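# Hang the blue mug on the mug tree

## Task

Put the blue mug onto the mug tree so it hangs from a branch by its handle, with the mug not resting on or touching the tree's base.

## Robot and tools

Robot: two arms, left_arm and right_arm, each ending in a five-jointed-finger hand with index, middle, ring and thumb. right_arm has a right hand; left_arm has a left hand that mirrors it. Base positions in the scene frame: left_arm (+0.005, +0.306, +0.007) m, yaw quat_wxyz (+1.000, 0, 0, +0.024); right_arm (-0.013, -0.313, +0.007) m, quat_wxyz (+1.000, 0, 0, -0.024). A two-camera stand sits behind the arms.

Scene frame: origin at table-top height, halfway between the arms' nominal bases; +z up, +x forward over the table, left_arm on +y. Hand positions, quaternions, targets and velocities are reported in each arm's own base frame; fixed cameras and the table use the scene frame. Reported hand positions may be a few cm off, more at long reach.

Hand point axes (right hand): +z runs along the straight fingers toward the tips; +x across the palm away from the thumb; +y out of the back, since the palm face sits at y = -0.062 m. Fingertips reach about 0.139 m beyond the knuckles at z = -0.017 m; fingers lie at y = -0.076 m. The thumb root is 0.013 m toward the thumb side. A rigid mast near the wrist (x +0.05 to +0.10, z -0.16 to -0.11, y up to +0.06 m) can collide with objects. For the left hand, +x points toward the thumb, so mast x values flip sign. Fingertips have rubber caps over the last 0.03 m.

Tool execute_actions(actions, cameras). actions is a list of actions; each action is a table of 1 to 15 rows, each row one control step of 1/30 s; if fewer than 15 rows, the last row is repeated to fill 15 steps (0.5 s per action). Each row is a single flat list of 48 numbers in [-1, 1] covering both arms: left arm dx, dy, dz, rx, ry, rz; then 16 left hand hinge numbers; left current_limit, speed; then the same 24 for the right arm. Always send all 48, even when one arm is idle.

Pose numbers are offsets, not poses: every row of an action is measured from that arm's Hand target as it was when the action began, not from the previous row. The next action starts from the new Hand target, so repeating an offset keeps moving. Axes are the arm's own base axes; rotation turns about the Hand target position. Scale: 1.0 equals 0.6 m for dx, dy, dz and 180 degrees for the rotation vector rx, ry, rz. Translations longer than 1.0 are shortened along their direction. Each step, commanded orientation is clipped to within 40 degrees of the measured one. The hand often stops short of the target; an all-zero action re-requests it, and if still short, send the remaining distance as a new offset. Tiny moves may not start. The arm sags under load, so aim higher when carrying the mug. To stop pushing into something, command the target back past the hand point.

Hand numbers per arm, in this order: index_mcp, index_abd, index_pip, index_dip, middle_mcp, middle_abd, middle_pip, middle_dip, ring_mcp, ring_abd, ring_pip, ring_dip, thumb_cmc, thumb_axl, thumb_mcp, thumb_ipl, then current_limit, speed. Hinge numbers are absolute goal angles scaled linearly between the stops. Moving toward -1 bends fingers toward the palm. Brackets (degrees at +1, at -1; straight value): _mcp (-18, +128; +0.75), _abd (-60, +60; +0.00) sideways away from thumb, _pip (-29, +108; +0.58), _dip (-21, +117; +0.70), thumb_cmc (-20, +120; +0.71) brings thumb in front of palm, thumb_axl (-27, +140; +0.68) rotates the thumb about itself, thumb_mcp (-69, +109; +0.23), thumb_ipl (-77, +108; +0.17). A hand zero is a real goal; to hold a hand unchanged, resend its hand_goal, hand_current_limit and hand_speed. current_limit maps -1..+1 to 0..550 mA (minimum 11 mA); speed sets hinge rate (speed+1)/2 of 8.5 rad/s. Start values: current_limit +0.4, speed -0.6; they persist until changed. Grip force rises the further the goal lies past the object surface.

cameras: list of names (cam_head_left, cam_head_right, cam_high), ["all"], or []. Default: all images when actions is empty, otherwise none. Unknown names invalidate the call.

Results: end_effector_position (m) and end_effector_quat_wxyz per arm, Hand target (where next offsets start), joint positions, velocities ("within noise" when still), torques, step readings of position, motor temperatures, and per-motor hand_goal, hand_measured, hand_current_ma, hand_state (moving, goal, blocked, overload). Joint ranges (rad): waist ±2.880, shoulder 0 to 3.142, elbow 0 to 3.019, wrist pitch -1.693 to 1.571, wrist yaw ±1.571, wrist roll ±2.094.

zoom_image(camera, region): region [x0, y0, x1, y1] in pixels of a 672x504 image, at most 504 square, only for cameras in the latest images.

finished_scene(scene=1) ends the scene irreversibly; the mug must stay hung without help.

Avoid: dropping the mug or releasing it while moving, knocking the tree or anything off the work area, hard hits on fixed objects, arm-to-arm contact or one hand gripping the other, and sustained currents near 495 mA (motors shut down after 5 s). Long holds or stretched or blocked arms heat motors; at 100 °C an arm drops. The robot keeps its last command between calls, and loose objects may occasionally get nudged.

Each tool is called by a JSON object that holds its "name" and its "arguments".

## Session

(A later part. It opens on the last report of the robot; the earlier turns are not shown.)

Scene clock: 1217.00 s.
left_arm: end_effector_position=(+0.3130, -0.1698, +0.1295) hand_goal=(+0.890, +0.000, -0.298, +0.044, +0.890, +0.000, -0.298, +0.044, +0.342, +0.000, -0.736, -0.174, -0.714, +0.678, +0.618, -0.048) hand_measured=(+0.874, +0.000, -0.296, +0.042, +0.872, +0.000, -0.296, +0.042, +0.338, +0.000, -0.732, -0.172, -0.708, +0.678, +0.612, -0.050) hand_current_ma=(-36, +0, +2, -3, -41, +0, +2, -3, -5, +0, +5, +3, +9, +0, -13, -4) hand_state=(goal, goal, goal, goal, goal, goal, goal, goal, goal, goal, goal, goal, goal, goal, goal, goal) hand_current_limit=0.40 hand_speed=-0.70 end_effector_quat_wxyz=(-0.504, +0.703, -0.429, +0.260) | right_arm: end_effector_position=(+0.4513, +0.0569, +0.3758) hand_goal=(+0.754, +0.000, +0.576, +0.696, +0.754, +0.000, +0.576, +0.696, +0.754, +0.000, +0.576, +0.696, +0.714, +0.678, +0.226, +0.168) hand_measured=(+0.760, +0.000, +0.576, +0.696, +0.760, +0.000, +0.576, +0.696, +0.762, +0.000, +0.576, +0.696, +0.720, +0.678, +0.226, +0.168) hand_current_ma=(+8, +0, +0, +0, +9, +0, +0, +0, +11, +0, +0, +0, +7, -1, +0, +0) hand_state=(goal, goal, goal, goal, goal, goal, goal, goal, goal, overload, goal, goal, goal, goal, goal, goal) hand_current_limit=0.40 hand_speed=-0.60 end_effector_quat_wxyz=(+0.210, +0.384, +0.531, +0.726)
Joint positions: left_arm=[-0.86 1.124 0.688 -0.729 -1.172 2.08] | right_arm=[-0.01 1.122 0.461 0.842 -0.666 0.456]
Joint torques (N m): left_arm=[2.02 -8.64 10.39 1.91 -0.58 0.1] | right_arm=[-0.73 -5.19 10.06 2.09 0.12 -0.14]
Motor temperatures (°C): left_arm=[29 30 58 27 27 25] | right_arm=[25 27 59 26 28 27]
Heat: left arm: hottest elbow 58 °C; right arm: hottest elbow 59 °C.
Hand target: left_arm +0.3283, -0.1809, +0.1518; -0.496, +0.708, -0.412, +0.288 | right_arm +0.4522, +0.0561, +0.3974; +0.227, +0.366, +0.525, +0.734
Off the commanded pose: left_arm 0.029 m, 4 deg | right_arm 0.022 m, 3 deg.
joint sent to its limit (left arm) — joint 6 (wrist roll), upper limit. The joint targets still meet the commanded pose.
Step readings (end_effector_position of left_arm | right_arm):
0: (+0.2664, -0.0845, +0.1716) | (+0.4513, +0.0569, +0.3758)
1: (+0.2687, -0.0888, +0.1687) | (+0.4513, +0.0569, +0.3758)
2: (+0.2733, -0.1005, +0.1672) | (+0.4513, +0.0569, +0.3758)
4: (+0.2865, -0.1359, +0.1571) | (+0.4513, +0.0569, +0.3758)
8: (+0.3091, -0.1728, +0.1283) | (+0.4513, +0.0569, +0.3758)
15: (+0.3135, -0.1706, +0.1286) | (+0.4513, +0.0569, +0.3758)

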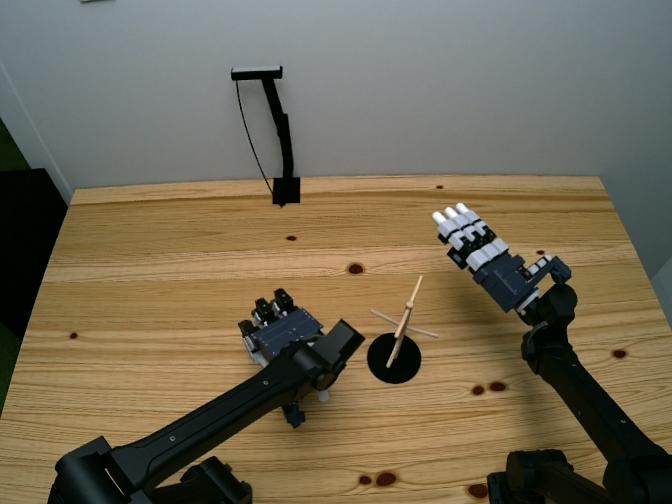

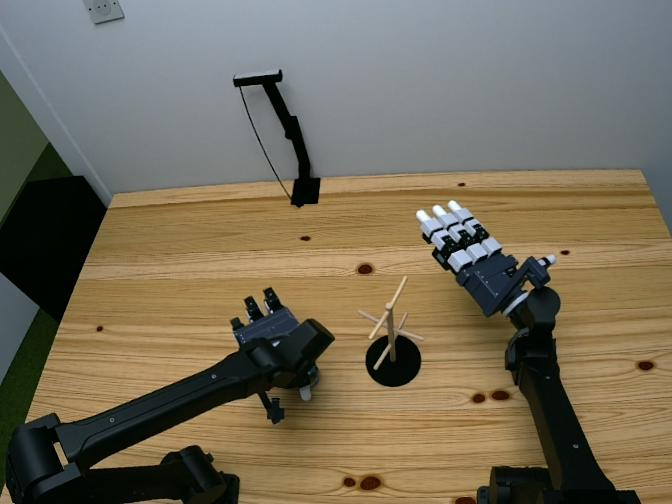

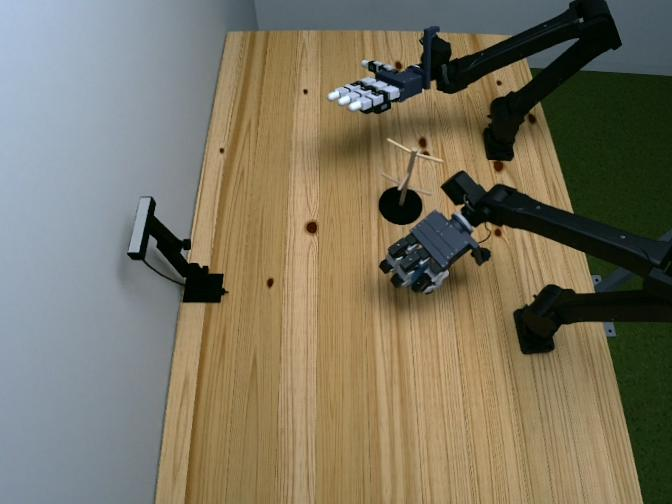

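{"name": "execute_actions", "arguments": {"actions": [[[-0.005,0.006,-0.1,0,0,0,0.89,0,-0.299,0.043,0.89,0,-0.299,0.043,0.342,0,-0.737,-0.174,-0.714,0.678,0.618,-0.049,0.4,-0.7,0,0,0,0,0,0,0.754,0,0.576,0.696,0.754,0,0.576,0.696,0.754,0,0.576,0.696,0.714,0.678,0.226,0.168,0.4,-0.6]]], "cameras": ["all"]}}

{"name": "zoom_image", "arguments": {"camera": "cam_high", "region": [365, 210, 465, 310]}}

{"name": "zoom_image", "arguments": {"camera": "cam_head_right", "region": [260, 320, 360, 420]}}

Scene clock: 1247.77 s.
left_arm: end_effector_position=(+0.3148, -0.1722, +0.0824) hand_goal=(+0.890, +0.000, -0.298, +0.044, +0.890, +0.000, -0.298, +0.044, +0.342, +0.000, -0.736, -0.174, -0.714, +0.678, +0.618, -0.048) hand_measured=(+0.878, +0.000, -0.296, +0.042, +0.876, +0.000, -0.296, +0.042, +0.338, +0.000, -0.732, -0.172, -0.710, +0.678, +0.612, -0.050) hand_current_ma=(-26, +0, +2, -3, -29, +0, +2, -3, -4, +0, +5, +3, +5, +0, -11, -4) hand_state=(goal, goal, goal, goal, goal, goal, goal, goal, goal, goal, goal, goal, goal, goal, goal, goal) hand_current_limit=0.40 hand_speed=-0.70 end_effector_quat_wxyz=(-0.499, +0.706, -0.421, +0.273) | right_arm: end_effector_position=(+0.4513, +0.0569, +0.3758) hand_goal=(+0.754, +0.000, +0.576, +0.696, +0.754, +0.000, +0.576, +0.696, +0.754, +0.000, +0.576, +0.696, +0.714, +0.678, +0.226, +0.168) hand_measured=(+0.760, +0.000, +0.576, +0.696, +0.760, +0.000, +0.576, +0.696, +0.762, +0.000, +0.576, +0.696, +0.720, +0.678, +0.226, +0.168) hand_current_ma=(+8, +0, +0, +0, +9, +0, +0, +0, +11, +0, +0, +0, +7, -1, +0, +0) hand_state=(goal, goal, goal, goal, goal, goal, goal, goal, goal, overload, goal, goal, goal, goal, goal, goal) hand_current_limit=0.40 hand_speed=-0.60 end_effector_quat_wxyz=(+0.210, +0.384, +0.531, +0.726)
Joint positions: left_arm=[-0.86 1.199 0.595 -0.528 -1.17 2.08] | right_arm=[-0.01 1.122 0.461 0.842 -0.666 0.456]
Joint torques (N m): left_arm=[2.02 -8.06 8.1 1.99 -0.56 0.08] | right_arm=[-0.67 -5.3 10.02 2.09 0.12 -0.15]
Motor temperatures (°C): left_arm=[29 30 59 27 27 25] | right_arm=[25 27 60 26 28 27]
Heat: left arm: hottest elbow 59 °C; right arm: hottest elbow 60 °C.
Hand target: left_arm +0.3254, -0.1774, +0.0919; -0.496, +0.708, -0.412, +0.288 | right_arm +0.4522, +0.0561, +0.3974; +0.227, +0.366, +0.525, +0.734
Off the commanded pose: left_arm 0.015 m, 2 deg | right_arm 0.022 m, 3 deg.
joint sent to its limit (left arm) — joint 6 (wrist roll), upper limit. The joint targets still meet the commanded pose.
Step readings (end_effector_position of left_arm | right_arm):
0: (+0.3130, -0.1698, +0.1295) | (+0.4513, +0.0569, +0.3758)
1: (+0.3140, -0.1706, +0.1274) | (+0.4513, +0.0569, +0.3758)
2: (+0.3172, -0.1745, +0.1236) | (+0.4513, +0.0569, +0.3758)
4: (+0.3177, -0.1753, +0.1078) | (+0.4513, +0.0569, +0.3758)
8: (+0.3132, -0.1703, +0.0836) | (+0.4513, +0.0569, +0.3758)
15: (+0.3146, -0.1719, +0.0823) | (+0.4513, +0.0569, +0.3758)

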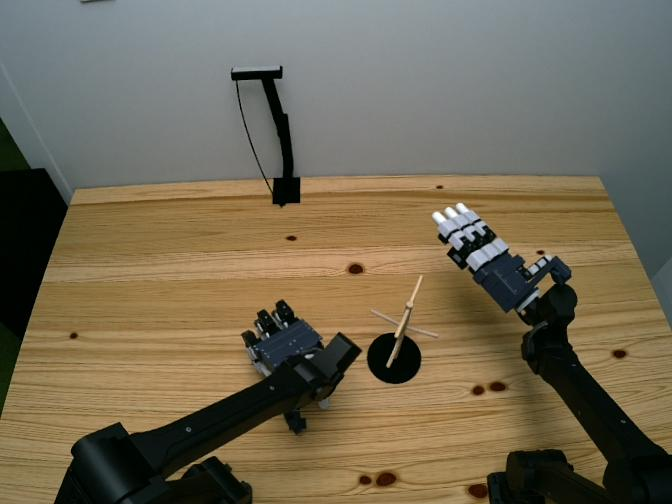

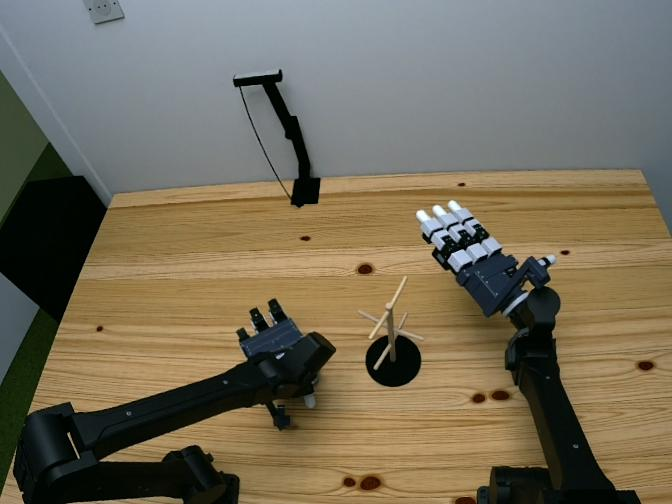

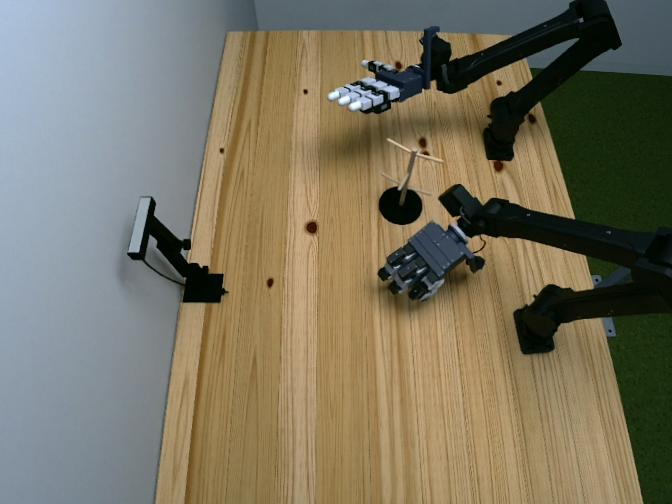

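Scaled by 5.040 from the camera's 672x504 image, which has a finer 960x720 frame.

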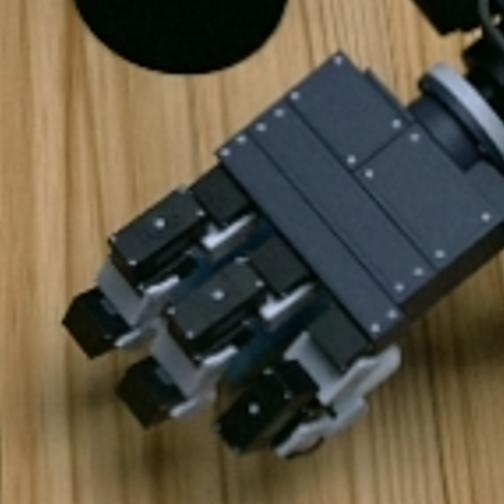

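Scaled by 5.040 from the camera's 672x504 image, which has a finer 960x720 frame.

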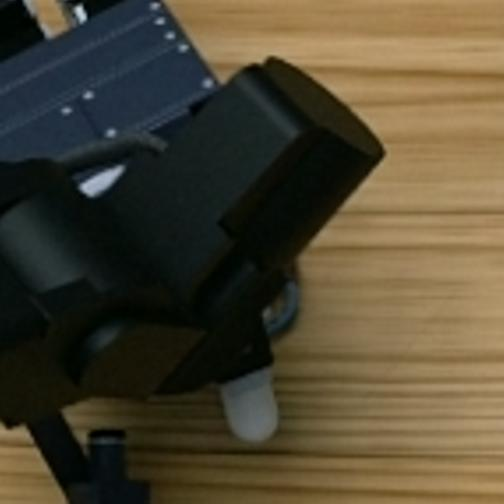

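{"name": "execute_actions", "arguments": {"actions": [[[0,0.0015,-0.068,0,0,0,0.89,0,-0.299,0.043,0.89,0,-0.299,0.043,0.342,0,-0.737,-0.174,-0.714,0.678,0.618,-0.049,0.4,-0.7,0,0,0,0,0,0,0.754,0,0.576,0.696,0.754,0,0.576,0.696,0.754,0,0.576,0.696,0.714,0.678,0.226,0.168,0.4,-0.6]]], "cameras": []}}

Scene clock: 1253.33 s.
left_arm: end_effector_position=(+0.3154, -0.1726, +0.0438) hand_goal=(+0.890, +0.000, -0.298, +0.044, +0.890, +0.000, -0.298, +0.044, +0.342, +0.000, -0.736, -0.174, -0.714, +0.678, +0.618, -0.048) hand_measured=(+0.878, +0.000, -0.296, +0.042, +0.878, +0.000, -0.296, +0.042, +0.340, +0.000, -0.732, -0.172, -0.712, +0.678, +0.612, -0.050) hand_current_ma=(-23, +0, +2, -3, -25, +0, +2, -3, -4, +0, +5, +3, +4, +0, -10, -4) hand_state=(goal, goal, goal, goal, goal, goal, goal, goal, goal, goal, goal, goal, goal, goal, goal, goal) hand_current_limit=0.40 hand_speed=-0.70 end_effector_quat_wxyz=(-0.499, +0.707, -0.420, +0.274) | right_arm: end_effector_position=(+0.4513, +0.0569, +0.3758) hand_goal=(+0.754, +0.000, +0.576, +0.696, +0.754, +0.000, +0.576, +0.696, +0.754, +0.000, +0.576, +0.696, +0.714, +0.678, +0.226, +0.168) hand_measured=(+0.760, +0.000, +0.576, +0.696, +0.760, +0.000, +0.576, +0.696, +0.762, +0.000, +0.576, +0.696, +0.720, +0.678, +0.226, +0.168) hand_current_ma=(+8, +0, +0, +0, +9, +0, +0, +0, +11, +0, +0, +0, +7, -1, +0, +0) hand_state=(goal, goal, goal, goal, goal, goal, goal, goal, goal, overload, goal, goal, goal, goal, goal, goal) hand_current_limit=0.40 hand_speed=-0.60 end_effector_quat_wxyz=(+0.210, +0.384, +0.531, +0.726)
Joint positions: left_arm=[-0.859 1.293 0.54 -0.374 -1.17 2.081] | right_arm=[-0.01 1.122 0.461 0.842 -0.666 0.456]
Joint torques (N m): left_arm=[2.2 -8.53 7.01 2 -0.55 0.08] | right_arm=[-0.79 -5.3 10.02 2.15 0.14 -0.17]
Motor temperatures (°C): left_arm=[29 30 57 27 27 25] | right_arm=[25 27 60 26 28 27]
Heat: left arm: hottest elbow 57 °C; right arm: hottest elbow 60 °C.
Hand target: left_arm +0.3254, -0.1765, +0.0512; -0.496, +0.708, -0.412, +0.288 | right_arm +0.4522, +0.0561, +0.3974; +0.227, +0.366, +0.525, +0.734
Off the commanded pose: left_arm 0.013 m, 2 deg | right_arm 0.022 m, 3 deg.
joint sent to its limit (left arm) — joint 6 (wrist roll), upper limit. The joint targets still meet the commanded pose.
Step readings (end_effector_position of left_arm | right_arm):
0: (+0.3148, -0.1722, +0.0824) | (+0.4513, +0.0569, +0.3758)
1: (+0.3152, -0.1721, +0.0808) | (+0.4513, +0.0569, +0.3758)
2: (+0.3182, -0.1757, +0.0779) | (+0.4513, +0.0569, +0.3758)
4: (+0.3190, -0.1770, +0.0652) | (+0.4513, +0.0569, +0.3758)
8: (+0.3147, -0.1717, +0.0449) | (+0.4513, +0.0569, +0.3758)
15: (+0.3152, -0.1724, +0.0437) | (+0.4513, +0.0569, +0.3758)
No camera images: "cameras" was empty.

{"name": "execute_actions", "arguments": {"actions": [[[0,0.001,-0.019,0,0,0,0.89,0,-0.299,0.043,0.89,0,-0.299,0.043,0.342,0,-0.737,-0.174,-0.714,0.678,0.618,-0.049,0.4,-0.7,0,0,0,0,0,0,0.754,0,0.576,0.696,0.754,0,0.576,0.696,0.754,0,0.576,0.696,0.714,0.678,0.226,0.168,0.4,-0.6]],[[0,0,0,0,0,0,0.753,0,-0.372,0.043,0.753,0,-0.372,0.043,0.342,0,-0.737,-0.174,-0.714,0.678,0.618,-0.5,0.2,-0.75,0,0,0,0,0,0,0.754,0,0.576,0.696,0.754,0,0.576,0.696,0.754,0,0.576,0.696,0.714,0.678,0.226,0.168,0.4,-0.6]]], "cameras": ["cam_high","cam_head_right"]}}

{"name": "zoom_image", "arguments": {"camera": "cam_high", "region": [365, 210, 465, 310]}}

{"name": "zoom_image", "arguments": {"camera": "cam_head_right", "region": [260, 320, 360, 420]}}

Scene clock: 1268.33 s.
left_arm: end_effector_position=(+0.3185, -0.1758, +0.0392) hand_goal=(+0.754, +0.000, -0.372, +0.044, +0.754, +0.000, -0.372, +0.044, +0.342, +0.000, -0.736, -0.174, -0.714, +0.678, +0.618, -0.500) hand_measured=(+0.750, +0.000, -0.370, +0.042, +0.750, +0.000, -0.370, +0.042, +0.340, +0.000, -0.732, -0.172, -0.712, +0.678, +0.612, -0.498) hand_current_ma=(-6, +0, +3, -3, -7, +0, +3, -3, -4, +0, +5, +3, +3, +0, -10, +4) hand_state=(goal, goal, goal, goal, goal, goal, goal, goal, goal, goal, goal, goal, goal, goal, goal, goal) hand_current_limit=0.20 hand_speed=-0.75 end_effector_quat_wxyz=(-0.496, +0.709, -0.415, +0.282) | right_arm: end_effector_position=(+0.4513, +0.0569, +0.3758) hand_goal=(+0.754, +0.000, +0.576, +0.696, +0.754, +0.000, +0.576, +0.696, +0.754, +0.000, +0.576, +0.696, +0.714, +0.678, +0.226, +0.168) hand_measured=(+0.760, +0.000, +0.576, +0.696, +0.760, +0.000, +0.576, +0.696, +0.762, +0.000, +0.576, +0.696, +0.720, +0.678, +0.226, +0.168) hand_current_ma=(+8, +0, +0, +0, +9, +0, +0, +0, +11, +0, +0, +0, +7, -1, +0, +0) hand_state=(goal, goal, goal, goal, goal, goal, goal, goal, goal, overload, goal, goal, goal, goal, goal, goal) hand_current_limit=0.40 hand_speed=-0.60 end_effector_quat_wxyz=(+0.210, +0.384, +0.531, +0.726)
Joint positions: left_arm=[-0.858 1.311 0.533 -0.33 -1.17 2.081] | right_arm=[-0.01 1.122 0.461 0.842 -0.666 0.456]
Joint torques (N m): left_arm=[2.2 -7.59 6.28 2.03 -0.53 0.07] | right_arm=[-0.79 -5.19 10.03 2.13 0.14 -0.14]
Motor temperatures (°C): left_arm=[29 30 55 27 27 25] | right_arm=[25 27 60 26 28 27]
Heat: left arm: hottest elbow 55 °C; right arm: hottest elbow 60 °C.
Hand target: left_arm +0.3253, -0.1759, +0.0396; -0.496, +0.708, -0.412, +0.288 | right_arm +0.4522, +0.0561, +0.3974; +0.227, +0.366, +0.525, +0.734
Off the commanded pose: left_arm 0.007 m, 1 deg | right_arm 0.022 m, 3 deg.
joint sent to its limit (left arm) — joint 6 (wrist roll), upper limit. The joint targets still meet the commanded pose.
Step readings (end_effector_position of left_arm | right_arm):
0: (+0.3154, -0.1726, +0.0438) | (+0.4513, +0.0569, +0.3758)
1: (+0.3154, -0.1725, +0.0434) | (+0.4513, +0.0569, +0.3758)
2: (+0.3167, -0.1738, +0.0430) | (+0.4513, +0.0569, +0.3758)
4: (+0.3183, -0.1756, +0.0418) | (+0.4513, +0.0569, +0.3758)
8: (+0.3185, -0.1758, +0.0393) | (+0.4513, +0.0569, +0.3758)
15: (+0.3185, -0.1758, +0.0392) | (+0.4513, +0.0569, +0.3758)
16: (+0.3185, -0.1758, +0.0392) | (+0.4513, +0.0569, +0.3758)
17: (+0.3185, -0.1758, +0.0392) | (+0.4513, +0.0569, +0.3758)
19: (+0.3185, -0.1758, +0.0392) | (+0.4513, +0.0569, +0.3758)
23: (+0.3185, -0.1758, +0.0392) | (+0.4513, +0.0569, +0.3758)
30: (+0.3185, -0.1758, +0.0392) | (+0.4513, +0.0569, +0.3758)
Images, in order (width x height): cam_head_right 672x504, cam_high 672x504.

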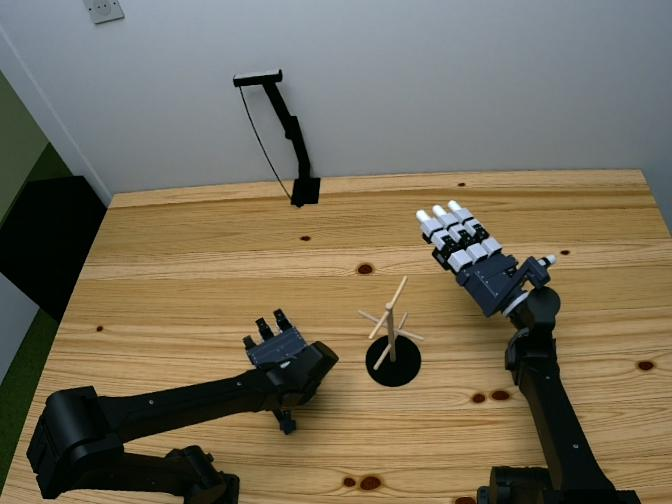

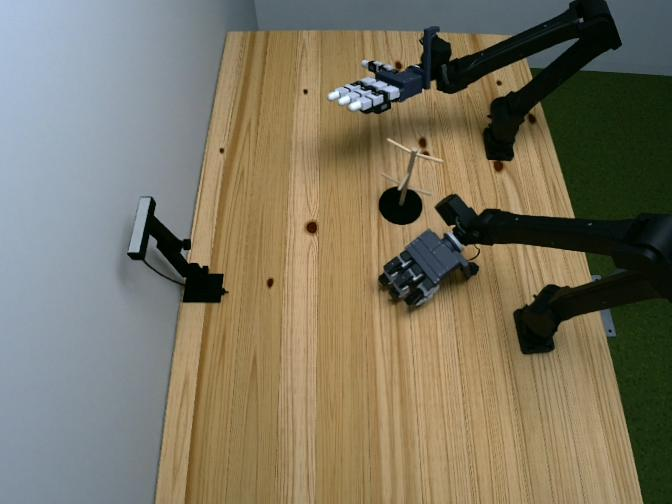

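Scaled by 5.040 from the camera's 672x504 image, which has a finer 960x720 frame.

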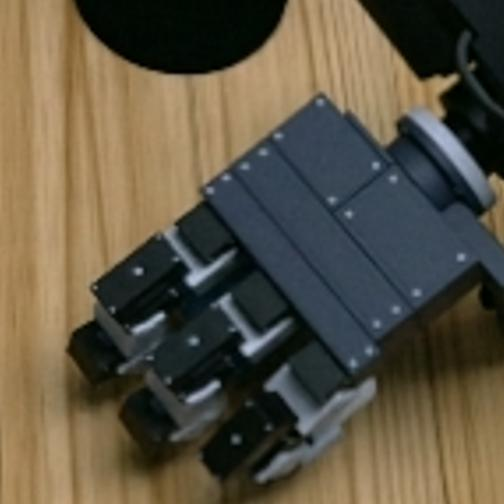

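Scaled by 5.040 from the camera's 672x504 image, which has a finer 960x720 frame.

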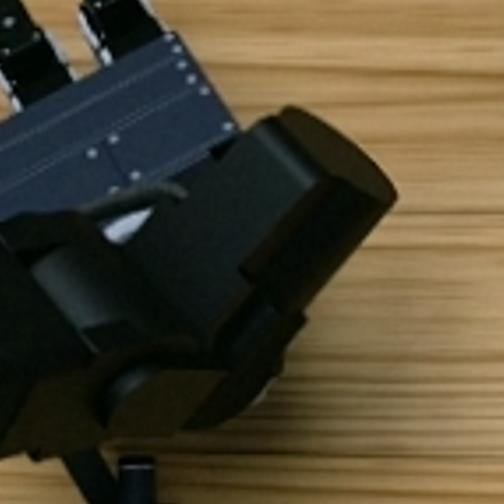

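{"name": "execute_actions", "arguments": {"actions": [[[-0.005,0.007,-0.011,0,0,0,0.753,0,-0.372,0.043,0.753,0,-0.372,0.043,0.342,0,-0.737,-0.174,-0.714,0.678,0.618,-0.5,0.2,-0.75,0,0,0,0,0,0,0.754,0,0.576,0.696,0.754,0,0.576,0.696,0.754,0,0.576,0.696,0.714,0.678,0.226,0.168,0.4,-0.6]],[[0,0,0,0,0,0,0.69,0,-0.4,0.043,0.69,0,-0.4,0.043,0.342,0,-0.737,-0.174,-0.714,0.678,0.618,-0.65,0.2,-0.8,0,0,0,0,0,0,0.754,0,0.576,0.696,0.754,0,0.576,0.696,0.754,0,0.576,0.696,0.714,0.678,0.226,0.168,0.4,-0.6]]], "cameras": []}}

Scene clock: 1275.27 s.
left_arm: end_effector_position=(+0.3149, -0.1706, +0.0321) hand_goal=(+0.690, +0.000, -0.400, +0.044, +0.690, +0.000, -0.400, +0.044, +0.342, +0.000, -0.736, -0.174, -0.714, +0.678, +0.618, -0.650) hand_measured=(+0.686, +0.000, -0.398, +0.042, +0.686, +0.000, -0.396, +0.042, +0.340, +0.000, -0.732, -0.172, -0.712, +0.678, +0.612, -0.646) hand_current_ma=(-5, +0, +3, -3, -5, +0, +4, -2, -4, +0, +5, +3, +3, +0, -10, +5) hand_state=(goal, goal, goal, goal, goal, goal, goal, goal, goal, goal, goal, goal, goal, goal, goal, goal) hand_current_limit=0.20 hand_speed=-0.80 end_effector_quat_wxyz=(-0.497, +0.709, -0.415, +0.280) | right_arm: end_effector_position=(+0.4513, +0.0569, +0.3758) hand_goal=(+0.754, +0.000, +0.576, +0.696, +0.754, +0.000, +0.576, +0.696, +0.754, +0.000, +0.576, +0.696, +0.714, +0.678, +0.226, +0.168) hand_measured=(+0.760, +0.000, +0.576, +0.696, +0.760, +0.000, +0.576, +0.696, +0.762, +0.000, +0.576, +0.696, +0.720, +0.678, +0.226, +0.168) hand_current_ma=(+8, +0, +0, +0, +9, +0, +0, +0, +11, +0, +0, +0, +7, -1, +0, +0) hand_state=(goal, goal, goal, goal, goal, goal, goal, goal, goal, overload, goal, goal, goal, goal, goal, goal) hand_current_limit=0.40 hand_speed=-0.60 end_effector_quat_wxyz=(+0.210, +0.384, +0.531, +0.726)
Joint positions: left_arm=[-0.857 1.315 0.511 -0.305 -1.17 2.081] | right_arm=[-0.01 1.122 0.461 0.842 -0.666 0.456]
Joint torques (N m): left_arm=[2.14 -7.3 6.3 2.03 -0.53 0.07] | right_arm=[-0.91 -5.25 10.04 2.13 0.15 -0.14]
Motor temperatures (°C): left_arm=[29 30 54 27 27 25] | right_arm=[25 27 60 26 28 27]
Heat: left arm: hottest elbow 54 °C; right arm: hottest elbow 60 °C.
Hand target: left_arm +0.3223, -0.1717, +0.0331; -0.496, +0.708, -0.412, +0.288 | right_arm +0.4522, +0.0561, +0.3974; +0.227, +0.366, +0.525, +0.734
Off the commanded pose: left_arm 0.008 m, 1 deg | right_arm 0.022 m, 3 deg.
joint sent to its limit (left arm) — joint 6 (wrist roll), upper limit. The joint targets still meet the commanded pose.
Step readings (end_effector_position of left_arm | right_arm):
0: (+0.3185, -0.1758, +0.0392) | (+0.4513, +0.0569, +0.3758)
1: (+0.3185, -0.1756, +0.0388) | (+0.4513, +0.0569, +0.3758)
2: (+0.3188, -0.1759, +0.0384) | (+0.4513, +0.0569, +0.3758)
4: (+0.3171, -0.1738, +0.0358) | (+0.4513, +0.0569, +0.3758)
8: (+0.3146, -0.1705, +0.0321) | (+0.4513, +0.0569, +0.3758)
15: (+0.3149, -0.1706, +0.0321) | (+0.4513, +0.0569, +0.3758)
16: (+0.3149, -0.1706, +0.0321) | (+0.4513, +0.0569, +0.3758)
17: (+0.3149, -0.1706, +0.0321) | (+0.4513, +0.0569, +0.3758)
19: (+0.3149, -0.1706, +0.0321) | (+0.4513, +0.0569, +0.3758)
23: (+0.3149, -0.1706, +0.0321) | (+0.4513, +0.0569, +0.3758)
30: (+0.3149, -0.1706, +0.0321) | (+0.4513, +0.0569, +0.3758)
No camera images: "cameras" was empty.

{"name": "execute_actions", "arguments": {"actions": [[[0,0,0,0,0,0,0.63,0,-0.42,0.043,0.63,0,-0.42,0.043,0.342,0,-0.737,-0.174,-0.714,0.678,0.618,-0.78,0.2,-0.8,0,0,0,0,0,0,0.754,0,0.576,0.696,0.754,0,0.576,0.696,0.754,0,0.576,0.696,0.714,0.678,0.226,0.168,0.4,-0.6]],[[0,0,0,0,0,0,0.57,0,-0.44,0.043,0.57,0,-0.44,0.043,0.342,0,-0.737,-0.174,-0.714,0.678,0.55,-0.78,0.2,-0.85,0,0,0,0,0,0,0.754,0,0.576,0.696,0.754,0,0.576,0.696,0.754,0,0.576,0.696,0.714,0.678,0.226,0.168,0.4,-0.6]]], "cameras": ["cam_high","cam_head_right"]}}

{"name": "zoom_image", "arguments": {"camera": "cam_high", "region": [365, 210, 465, 310]}}

{"name": "zoom_image", "arguments": {"camera": "cam_head_right", "region": [260, 320, 360, 420]}}

Scene clock: 1282.07 s.
left_arm: end_effector_position=(+0.3150, -0.1702, +0.0319) hand_goal=(+0.570, +0.000, -0.440, +0.044, +0.570, +0.000, -0.440, +0.044, +0.342, +0.000, -0.736, -0.174, -0.714, +0.678, +0.550, -0.780) hand_measured=(+0.578, +0.000, -0.428, +0.046, +0.576, +0.000, -0.426, +0.046, +0.340, +0.000, -0.732, -0.172, -0.712, +0.678, +0.572, -0.774) hand_current_ma=(+12, +0, +21, +2, +7, +0, +26, +3, -4, +0, +5, +3, +3, +0, +65, +11) hand_state=(goal, goal, goal, goal, goal, goal, goal, goal, goal, goal, goal, goal, goal, goal, blocked, goal) hand_current_limit=0.20 hand_speed=-0.85 end_effector_quat_wxyz=(-0.497, +0.709, -0.414, +0.280) | right_arm: end_effector_position=(+0.4513, +0.0569, +0.3758) hand_goal=(+0.754, +0.000, +0.576, +0.696, +0.754, +0.000, +0.576, +0.696, +0.754, +0.000, +0.576, +0.696, +0.714, +0.678, +0.226, +0.168) hand_measured=(+0.760, +0.000, +0.576, +0.696, +0.760, +0.000, +0.576, +0.696, +0.762, +0.000, +0.576, +0.696, +0.720, +0.678, +0.226, +0.168) hand_current_ma=(+8, +0, +0, +0, +9, +0, +0, +0, +11, +0, +0, +0, +7, -1, +0, +0) hand_state=(goal, goal, goal, goal, goal, goal, goal, goal, goal, overload, goal, goal, goal, goal, goal, goal) hand_current_limit=0.40 hand_speed=-0.60 end_effector_quat_wxyz=(+0.210, +0.384, +0.531, +0.726)
Joint positions: left_arm=[-0.855 1.315 0.511 -0.305 -1.17 2.081] | right_arm=[-0.01 1.122 0.461 0.842 -0.666 0.456]
Joint torques (N m): left_arm=[2.02 -7.3 6.31 2.03 -0.52 0.07] | right_arm=[-0.73 -5.19 10.04 2.1 0.13 -0.14]
Motor temperatures (°C): left_arm=[29 30 53 27 27 25] | right_arm=[25 27 60 26 28 27]
Heat: left arm: hottest elbow 53 °C; right arm: hottest elbow 60 °C.
Hand target: left_arm +0.3223, -0.1717, +0.0330; -0.496, +0.708, -0.412, +0.288 | right_arm +0.4522, +0.0561, +0.3974; +0.227, +0.366, +0.525, +0.734
Off the commanded pose: left_arm 0.008 m, 1 deg | right_arm 0.022 m, 3 deg.
joint sent to its limit (left arm) — joint 6 (wrist roll), upper limit. The joint targets still meet the commanded pose.
Step readings (end_effector_position of left_arm | right_arm):
0: (+0.3149, -0.1706, +0.0321) | (+0.4513, +0.0569, +0.3758)
1: (+0.3149, -0.1706, +0.0321) | (+0.4513, +0.0569, +0.3758)
2: (+0.3149, -0.1705, +0.0321) | (+0.4513, +0.0569, +0.3758)
4: (+0.3151, -0.1703, +0.0321) | (+0.4513, +0.0569, +0.3758)
8: (+0.3151, -0.1703, +0.0321) | (+0.4513, +0.0569, +0.3758)
15: (+0.3151, -0.1703, +0.0321) | (+0.4513, +0.0569, +0.3758)
16: (+0.3151, -0.1703, +0.0321) | (+0.4513, +0.0569, +0.3758)
17: (+0.3151, -0.1703, +0.0321) | (+0.4513, +0.0569, +0.3758)
19: (+0.3150, -0.1702, +0.0319) | (+0.4513, +0.0569, +0.3758)
23: (+0.3150, -0.1702, +0.0319) | (+0.4513, +0.0569, +0.3758)
30: (+0.3150, -0.1702, +0.0319) | (+0.4513, +0.0569, +0.3758)
Images, in order (width x height): cam_head_right 672x504, cam_high 672x504.

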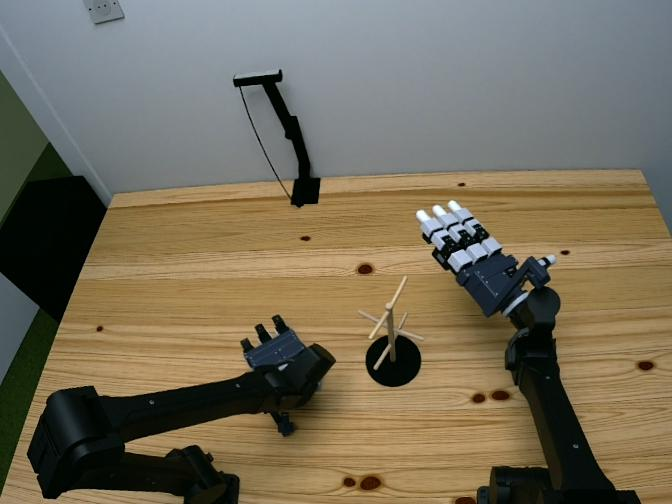

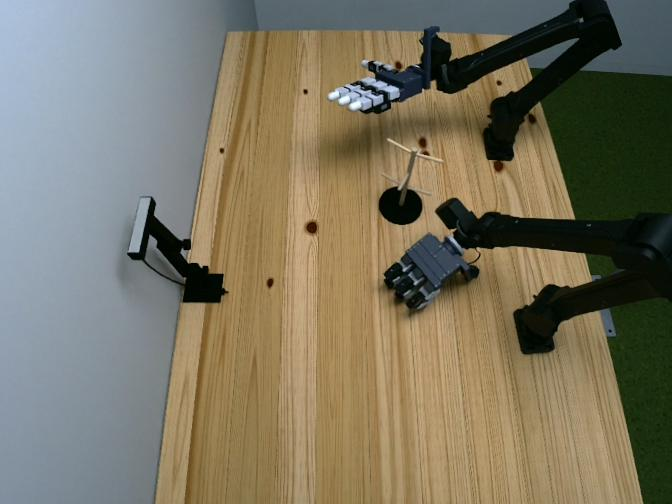

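Scaled by 5.040 from the camera's 672x504 image, which has a finer 960x720 frame.

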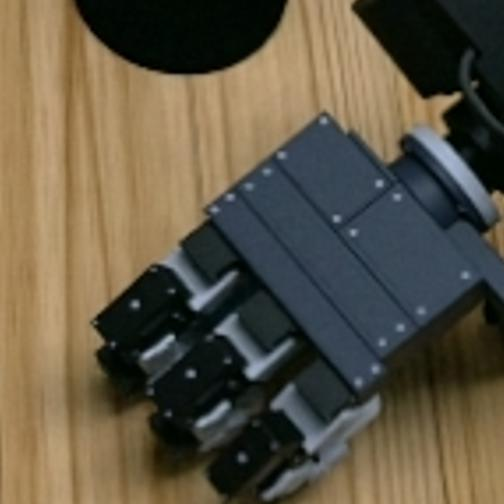

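Scaled by 5.040 from the camera's 672x504 image, which has a finer 960x720 frame.

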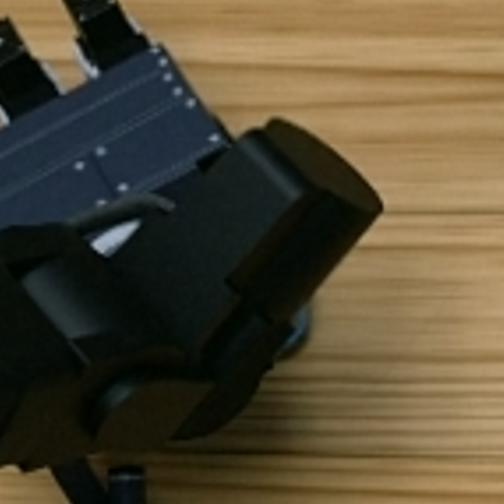

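{"name": "execute_actions", "arguments": {"actions": [[[0,0,0,0,0,0,0.52,0,-0.48,0.03,0.52,0,-0.48,0.03,0.342,0,-0.737,-0.174,-0.714,0.678,0.5,-0.8,0.2,-0.88,0,0,0,0,0,0,0.754,0,0.576,0.696,0.754,0,0.576,0.696,0.754,0,0.576,0.696,0.714,0.678,0.226,0.168,0.4,-0.6]]], "cameras": []}}

Scene clock: 1288.33 s.
left_arm: end_effector_position=(+0.3150, -0.1702, +0.0319) hand_goal=(+0.520, +0.000, -0.480, +0.030, +0.520, +0.000, -0.480, +0.030, +0.342, +0.000, -0.736, -0.174, -0.714, +0.678, +0.500, -0.800) hand_measured=(+0.572, +0.000, -0.434, +0.044, +0.566, +0.000, -0.428, +0.044, +0.340, +0.000, -0.732, -0.172, -0.712, +0.678, +0.570, -0.774) hand_current_ma=(+156, +0, +124, +26, +136, +0, +142, +28, -4, +0, +5, +3, +3, +0, +302, +83) hand_state=(blocked, goal, blocked, goal, blocked, goal, blocked, goal, goal, goal, goal, goal, goal, goal, blocked, blocked) hand_current_limit=0.20 hand_speed=-0.88 end_effector_quat_wxyz=(-0.497, +0.709, -0.414, +0.280) | right_arm: end_effector_position=(+0.4513, +0.0569, +0.3758) hand_goal=(+0.754, +0.000, +0.576, +0.696, +0.754, +0.000, +0.576, +0.696, +0.754, +0.000, +0.576, +0.696, +0.714, +0.678, +0.226, +0.168) hand_measured=(+0.760, +0.000, +0.576, +0.696, +0.760, +0.000, +0.576, +0.696, +0.762, +0.000, +0.576, +0.696, +0.720, +0.678, +0.226, +0.168) hand_current_ma=(+8, +0, +0, +0, +9, +0, +0, +0, +11, +0, +0, +0, +7, -1, +0, +0) hand_state=(goal, goal, goal, goal, goal, goal, goal, goal, goal, overload, goal, goal, goal, goal, goal, goal) hand_current_limit=0.40 hand_speed=-0.60 end_effector_quat_wxyz=(+0.210, +0.384, +0.531, +0.726)
Joint positions: left_arm=[-0.855 1.315 0.511 -0.305 -1.17 2.081] | right_arm=[-0.01 1.122 0.461 0.842 -0.666 0.456]
Joint torques (N m): left_arm=[2.02 -7.36 6.3 2.03 -0.52 0.07] | right_arm=[-0.91 -5.25 10.07 2.11 0.14 -0.13]
Motor temperatures (°C): left_arm=[29 30 52 27 27 25] | right_arm=[25 27 60 26 28 27]
Heat: left arm: hottest elbow 52 °C; right arm: hottest elbow 60 °C.
Hand target: left_arm +0.3223, -0.1717, +0.0330; -0.496, +0.708, -0.412, +0.288 | right_arm +0.4522, +0.0561, +0.3974; +0.227, +0.366, +0.525, +0.734
Off the commanded pose: left_arm 0.007 m, 1 deg | right_arm 0.022 m, 3 deg.
joint sent to its limit (left arm) — joint 6 (wrist roll), upper limit. The joint targets still meet the commanded pose.
Step readings (end_effector_position of left_arm | right_arm):
0: (+0.3150, -0.1702, +0.0319) | (+0.4513, +0.0569, +0.3758)
1: (+0.3150, -0.1702, +0.0319) | (+0.4513, +0.0569, +0.3758)
2: (+0.3150, -0.1702, +0.0319) | (+0.4513, +0.0569, +0.3758)
4: (+0.3150, -0.1702, +0.0319) | (+0.4513, +0.0569, +0.3758)
8: (+0.3150, -0.1702, +0.0319) | (+0.4513, +0.0569, +0.3758)
15: (+0.3150, -0.1702, +0.0319) | (+0.4513, +0.0569, +0.3758)
No camera images: "cameras" was empty.

{"name": "execute_actions", "arguments": {"actions": [[[0,0,0,0,0,0,0.48,0,-0.51,0.02,0.48,0,-0.51,0.02,0.342,0,-0.737,-0.174,-0.714,0.678,0.48,-0.83,0.35,-0.9,0,0,0,0,0,0,0.754,0,0.576,0.696,0.754,0,0.576,0.696,0.754,0,0.576,0.696,0.714,0.678,0.226,0.168,0.4,-0.6]],[[0,0,0.04,0,0,0,0.48,0,-0.51,0.02,0.48,0,-0.51,0.02,0.342,0,-0.737,-0.174,-0.714,0.678,0.48,-0.83,0.35,-0.9,0,0,0,0,0,0,0.754,0,0.576,0.696,0.754,0,0.576,0.696,0.754,0,0.576,0.696,0.714,0.678,0.226,0.168,0.4,-0.6]]], "cameras": ["cam_high","cam_head_right"]}}

{"name": "zoom_image", "arguments": {"camera": "cam_high", "region": [365, 210, 465, 310]}}

{"name": "zoom_image", "arguments": {"camera": "cam_head_right", "region": [260, 320, 360, 420]}}

Scene clock: 1297.73 s.
left_arm: end_effector_position=(+0.3094, -0.1630, +0.0391) hand_goal=(+0.480, +0.000, -0.510, +0.020, +0.480, +0.000, -0.510, +0.020, +0.342, +0.000, -0.736, -0.174, -0.714, +0.678, +0.480, -0.830) hand_measured=(+0.564, +0.000, -0.438, +0.042, +0.556, +0.000, -0.432, +0.044, +0.340, +0.000, -0.732, -0.172, -0.714, +0.678, +0.570, -0.774) hand_current_ma=(+298, +0, +221, +50, +263, -1, +247, +55, -4, +0, +5, +3, +0, +0, +371, +232) hand_state=(blocked, goal, blocked, blocked, blocked, goal, blocked, blocked, goal, goal, goal, goal, goal, goal, blocked, blocked) hand_current_limit=0.35 hand_speed=-0.90 end_effector_quat_wxyz=(-0.501, +0.705, -0.423, +0.269) | right_arm: end_effector_position=(+0.4513, +0.0569, +0.3758) hand_goal=(+0.754, +0.000, +0.576, +0.696, +0.754, +0.000, +0.576, +0.696, +0.754, +0.000, +0.576, +0.696, +0.714, +0.678, +0.226, +0.168) hand_measured=(+0.760, +0.000, +0.576, +0.696, +0.760, +0.000, +0.576, +0.696, +0.762, +0.000, +0.576, +0.696, +0.720, +0.678, +0.226, +0.168) hand_current_ma=(+8, +0, +0, +0, +9, +0, +0, +0, +11, +0, +0, +0, +7, -1, +0, +0) hand_state=(goal, goal, goal, goal, goal, goal, goal, goal, goal, overload, goal, goal, goal, goal, goal, goal) hand_current_limit=0.40 hand_speed=-0.60 end_effector_quat_wxyz=(+0.210, +0.384, +0.531, +0.726)
Joint positions: left_arm=[-0.854 1.278 0.512 -0.363 -1.17 2.092] | right_arm=[-0.01 1.122 0.461 0.842 -0.666 0.456]
Joint torques (N m): left_arm=[1.96 -9.64 8.53 0.49 -0.57 0.05] | right_arm=[-1.08 -5.19 10.03 2.14 0.14 -0.16]
Motor temperatures (°C): left_arm=[29 30 51 27 27 25] | right_arm=[25 27 60 26 28 27]
Heat: left arm: hottest elbow 51 °C; right arm: hottest elbow 60 °C.
Hand target: left_arm +0.3224, -0.1717, +0.0571; -0.496, +0.708, -0.412, +0.288 | right_arm +0.4522, +0.0561, +0.3974; +0.227, +0.366, +0.525, +0.734
Off the commanded pose: left_arm 0.024 m, 3 deg | right_arm 0.022 m, 3 deg.
joint sent to its limit (left arm) — joint 6 (wrist roll), upper limit. The joint targets still meet the commanded pose.
Step readings (end_effector_position of left_arm | right_arm):
0: (+0.3150, -0.1702, +0.0319) | (+0.4513, +0.0569, +0.3758)
1: (+0.3150, -0.1702, +0.0319) | (+0.4513, +0.0569, +0.3758)
2: (+0.3150, -0.1702, +0.0319) | (+0.4513, +0.0569, +0.3758)
4: (+0.3150, -0.1702, +0.0319) | (+0.4513, +0.0569, +0.3758)
8: (+0.3150, -0.1702, +0.0319) | (+0.4513, +0.0569, +0.3758)
15: (+0.3150, -0.1702, +0.0319) | (+0.4513, +0.0569, +0.3758)
16: (+0.3146, -0.1696, +0.0323) | (+0.4513, +0.0569, +0.3758)
17: (+0.3131, -0.1676, +0.0329) | (+0.4513, +0.0569, +0.3758)
19: (+0.3104, -0.1641, +0.0354) | (+0.4513, +0.0569, +0.3758)
23: (+0.3098, -0.1635, +0.0393) | (+0.4513, +0.0569, +0.3758)
30: (+0.3096, -0.1633, +0.0393) | (+0.4513, +0.0569, +0.3758)
Images, in order (width x height): cam_head_right 672x504, cam_high 672x504.

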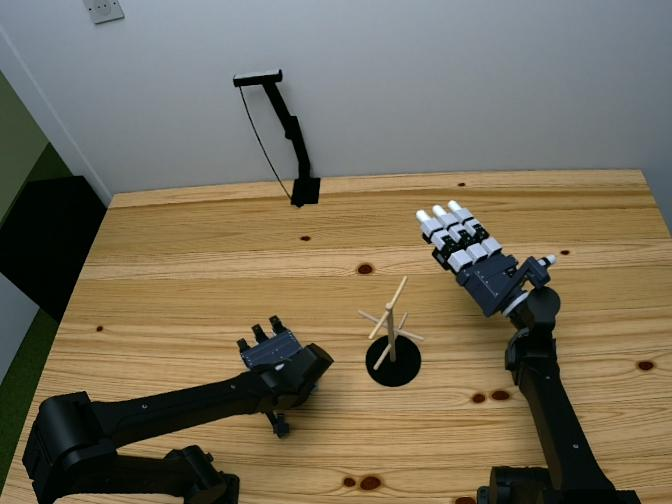

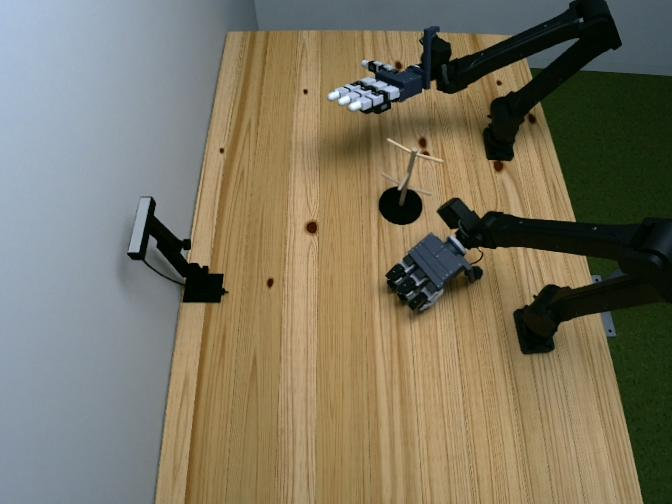

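Scaled by 5.040 from the camera's 672x504 image, which has a finer 960x720 frame.

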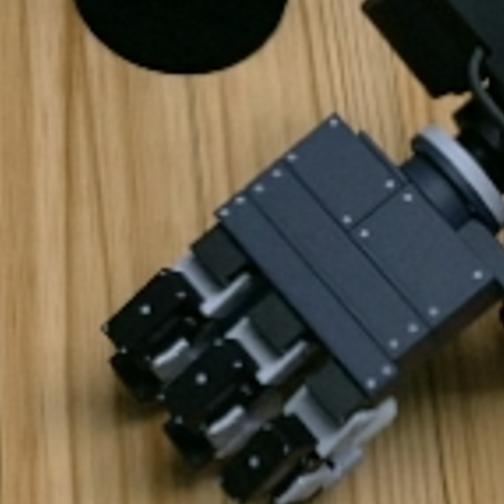

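Scaled by 5.040 from the camera's 672x504 image, which has a finer 960x720 frame.

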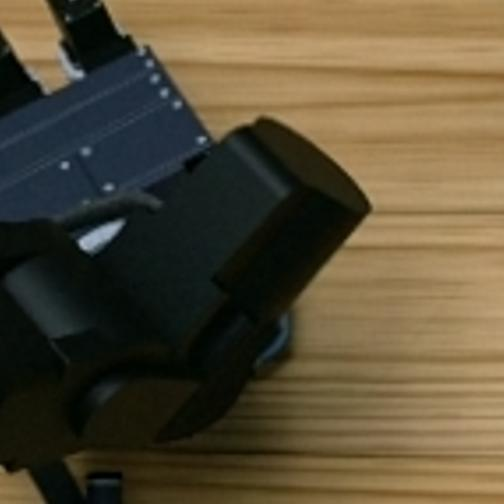

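{"name": "execute_actions", "arguments": {"actions": [[[0,0,0.08,0,0,0,0.48,0,-0.51,0.02,0.48,0,-0.51,0.02,0.342,0,-0.737,-0.174,-0.714,0.678,0.48,-0.83,0.35,-0.9,0,0,0,0,0,0,0.754,0,0.576,0.696,0.754,0,0.576,0.696,0.754,0,0.576,0.696,0.714,0.678,0.226,0.168,0.4,-0.6]],[[0,0,0.1,0,0,0,0.48,0,-0.51,0.02,0.48,0,-0.51,0.02,0.342,0,-0.737,-0.174,-0.714,0.678,0.48,-0.83,0.35,-0.9,0,0,0,0,0,0,0.754,0,0.576,0.696,0.754,0,0.576,0.696,0.754,0,0.576,0.696,0.714,0.678,0.226,0.168,0.4,-0.6]]], "cameras": ["all"]}}

{"name": "zoom_image", "arguments": {"camera": "cam_high", "region": [365, 190, 485, 310]}}

{"name": "zoom_image", "arguments": {"camera": "cam_head_right", "region": [220, 290, 360, 430]}}

{"name": "zoom_image", "arguments": {"camera": "cam_head_left", "region": [220, 290, 380, 430]}}

Scene clock: 1305.00 s.
left_arm: end_effector_position=(+0.3114, -0.1635, +0.1450) hand_goal=(+0.480, +0.000, -0.510, +0.020, +0.480, +0.000, -0.510, +0.020, +0.342, +0.000, -0.736, -0.174, -0.714, +0.678, +0.480, -0.830) hand_measured=(+0.564, +0.000, -0.438, +0.042, +0.552, -0.002, -0.432, +0.044, +0.338, +0.000, -0.732, -0.172, -0.714, +0.678, +0.570, -0.774) hand_current_ma=(+291, +0, +221, +50, +245, -1, +247, +55, -6, +0, +5, +3, +0, +0, +371, +232) hand_state=(blocked, goal, blocked, blocked, blocked, goal, blocked, blocked, goal, goal, goal, goal, goal, goal, blocked, blocked) hand_current_limit=0.35 hand_speed=-0.90 end_effector_quat_wxyz=(-0.500, +0.707, -0.421, +0.270) | right_arm: end_effector_position=(+0.4513, +0.0569, +0.3758) hand_goal=(+0.754, +0.000, +0.576, +0.696, +0.754, +0.000, +0.576, +0.696, +0.754, +0.000, +0.576, +0.696, +0.714, +0.678, +0.226, +0.168) hand_measured=(+0.760, +0.000, +0.576, +0.696, +0.760, +0.000, +0.576, +0.696, +0.762, +0.000, +0.576, +0.696, +0.720, +0.678, +0.226, +0.168) hand_current_ma=(+8, +0, +0, +0, +9, +0, +0, +0, +11, +0, +0, +0, +7, -1, +0, +0) hand_state=(goal, goal, goal, goal, goal, goal, goal, goal, goal, overload, goal, goal, goal, goal, goal, goal) hand_current_limit=0.40 hand_speed=-0.60 end_effector_quat_wxyz=(+0.210, +0.384, +0.531, +0.726)
Joint positions: left_arm=[-0.85 1.068 0.688 -0.742 -1.169 2.094] | right_arm=[-0.01 1.122 0.461 0.842 -0.666 0.456]
Joint torques (N m): left_arm=[1.67 -7.06 11.03 0.49 -0.61 0.04] | right_arm=[-0.73 -5.07 10.02 2.13 0.12 -0.15]
Motor temperatures (°C): left_arm=[29 30 52 27 27 25] | right_arm=[25 27 60 26 28 27]
Heat: left arm: hottest elbow 52 °C; right arm: hottest elbow 60 °C.
Hand target: left_arm +0.3224, -0.1717, +0.1651; -0.496, +0.708, -0.412, +0.288 | right_arm +0.4522, +0.0561, +0.3974; +0.227, +0.366, +0.525, +0.734
Off the commanded pose: left_arm 0.024 m, 2 deg | right_arm 0.022 m, 3 deg.
joint sent to its limit (left arm) — joint 6 (wrist roll), upper limit. The joint targets still meet the commanded pose.
Step readings (end_effector_position of left_arm | right_arm):
0: (+0.3094, -0.1630, +0.0391) | (+0.4513, +0.0569, +0.3758)
1: (+0.3087, -0.1626, +0.0406) | (+0.4513, +0.0569, +0.3758)
2: (+0.3053, -0.1579, +0.0438) | (+0.4513, +0.0569, +0.3758)
4: (+0.3031, -0.1545, +0.0572) | (+0.4513, +0.0569, +0.3758)
8: (+0.3072, -0.1592, +0.0817) | (+0.4513, +0.0569, +0.3758)
15: (+0.3093, -0.1615, +0.0867) | (+0.4513, +0.0569, +0.3758)
16: (+0.3083, -0.1605, +0.0886) | (+0.4513, +0.0569, +0.3758)
17: (+0.3046, -0.1560, +0.0923) | (+0.4513, +0.0569, +0.3758)
19: (+0.3032, -0.1543, +0.1078) | (+0.4513, +0.0569, +0.3758)
23: (+0.3096, -0.1615, +0.1383) | (+0.4513, +0.0569, +0.3758)
30: (+0.3114, -0.1635, +0.1450) | (+0.4513, +0.0569, +0.3758)

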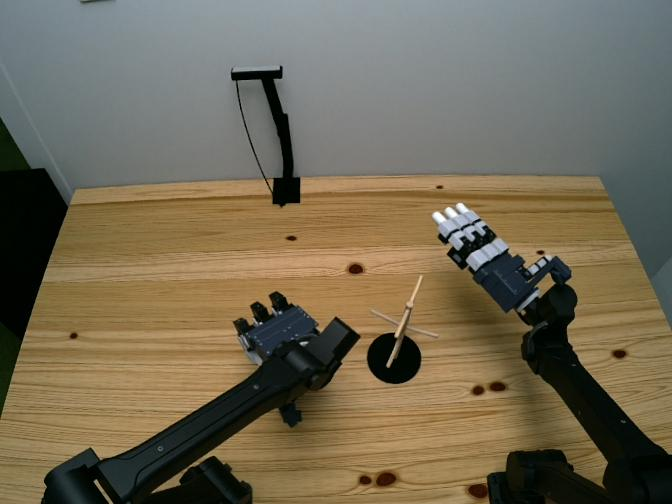

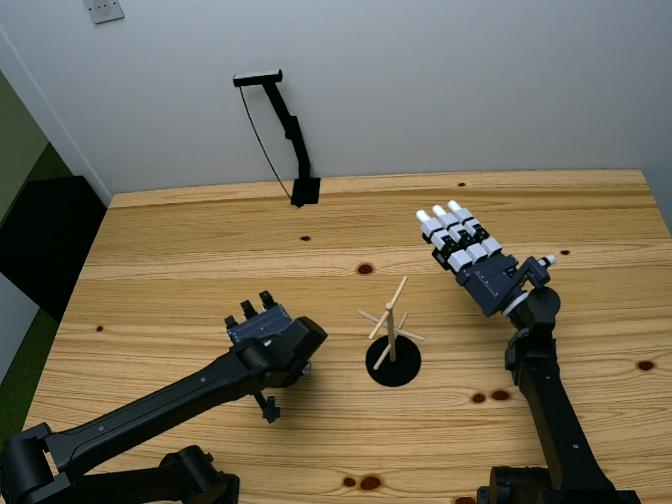

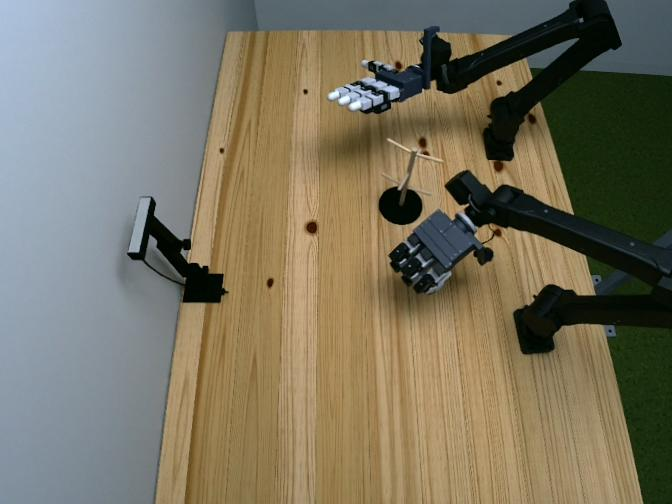

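Scaled by 4.200 from the camera's 672x504 image, which has a finer 960x720 frame.

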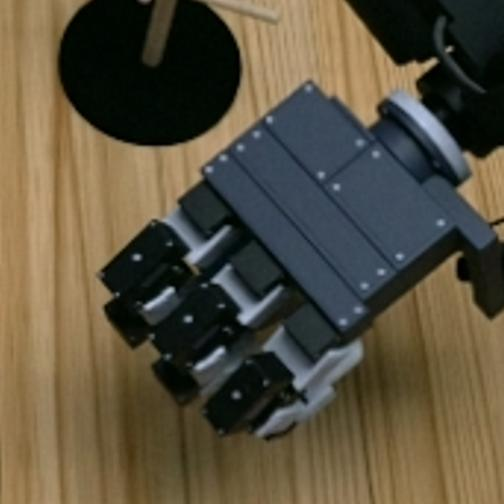

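Scaled by 3.600 from the camera's 672x504 image, which has a finer 960x720 frame.

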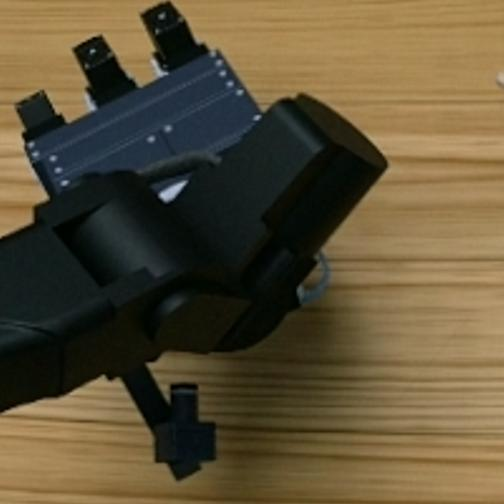

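Scaled by 3.150 from the camera's 672x504 image, which has a finer 960x720 frame.

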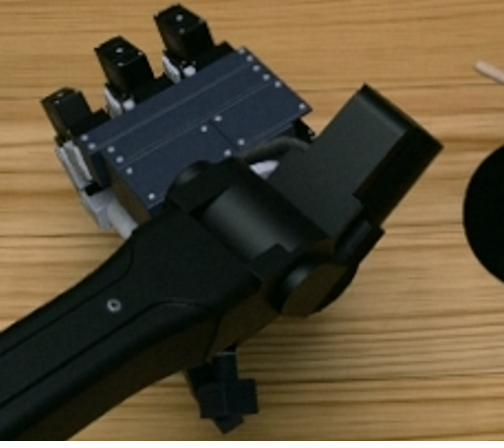

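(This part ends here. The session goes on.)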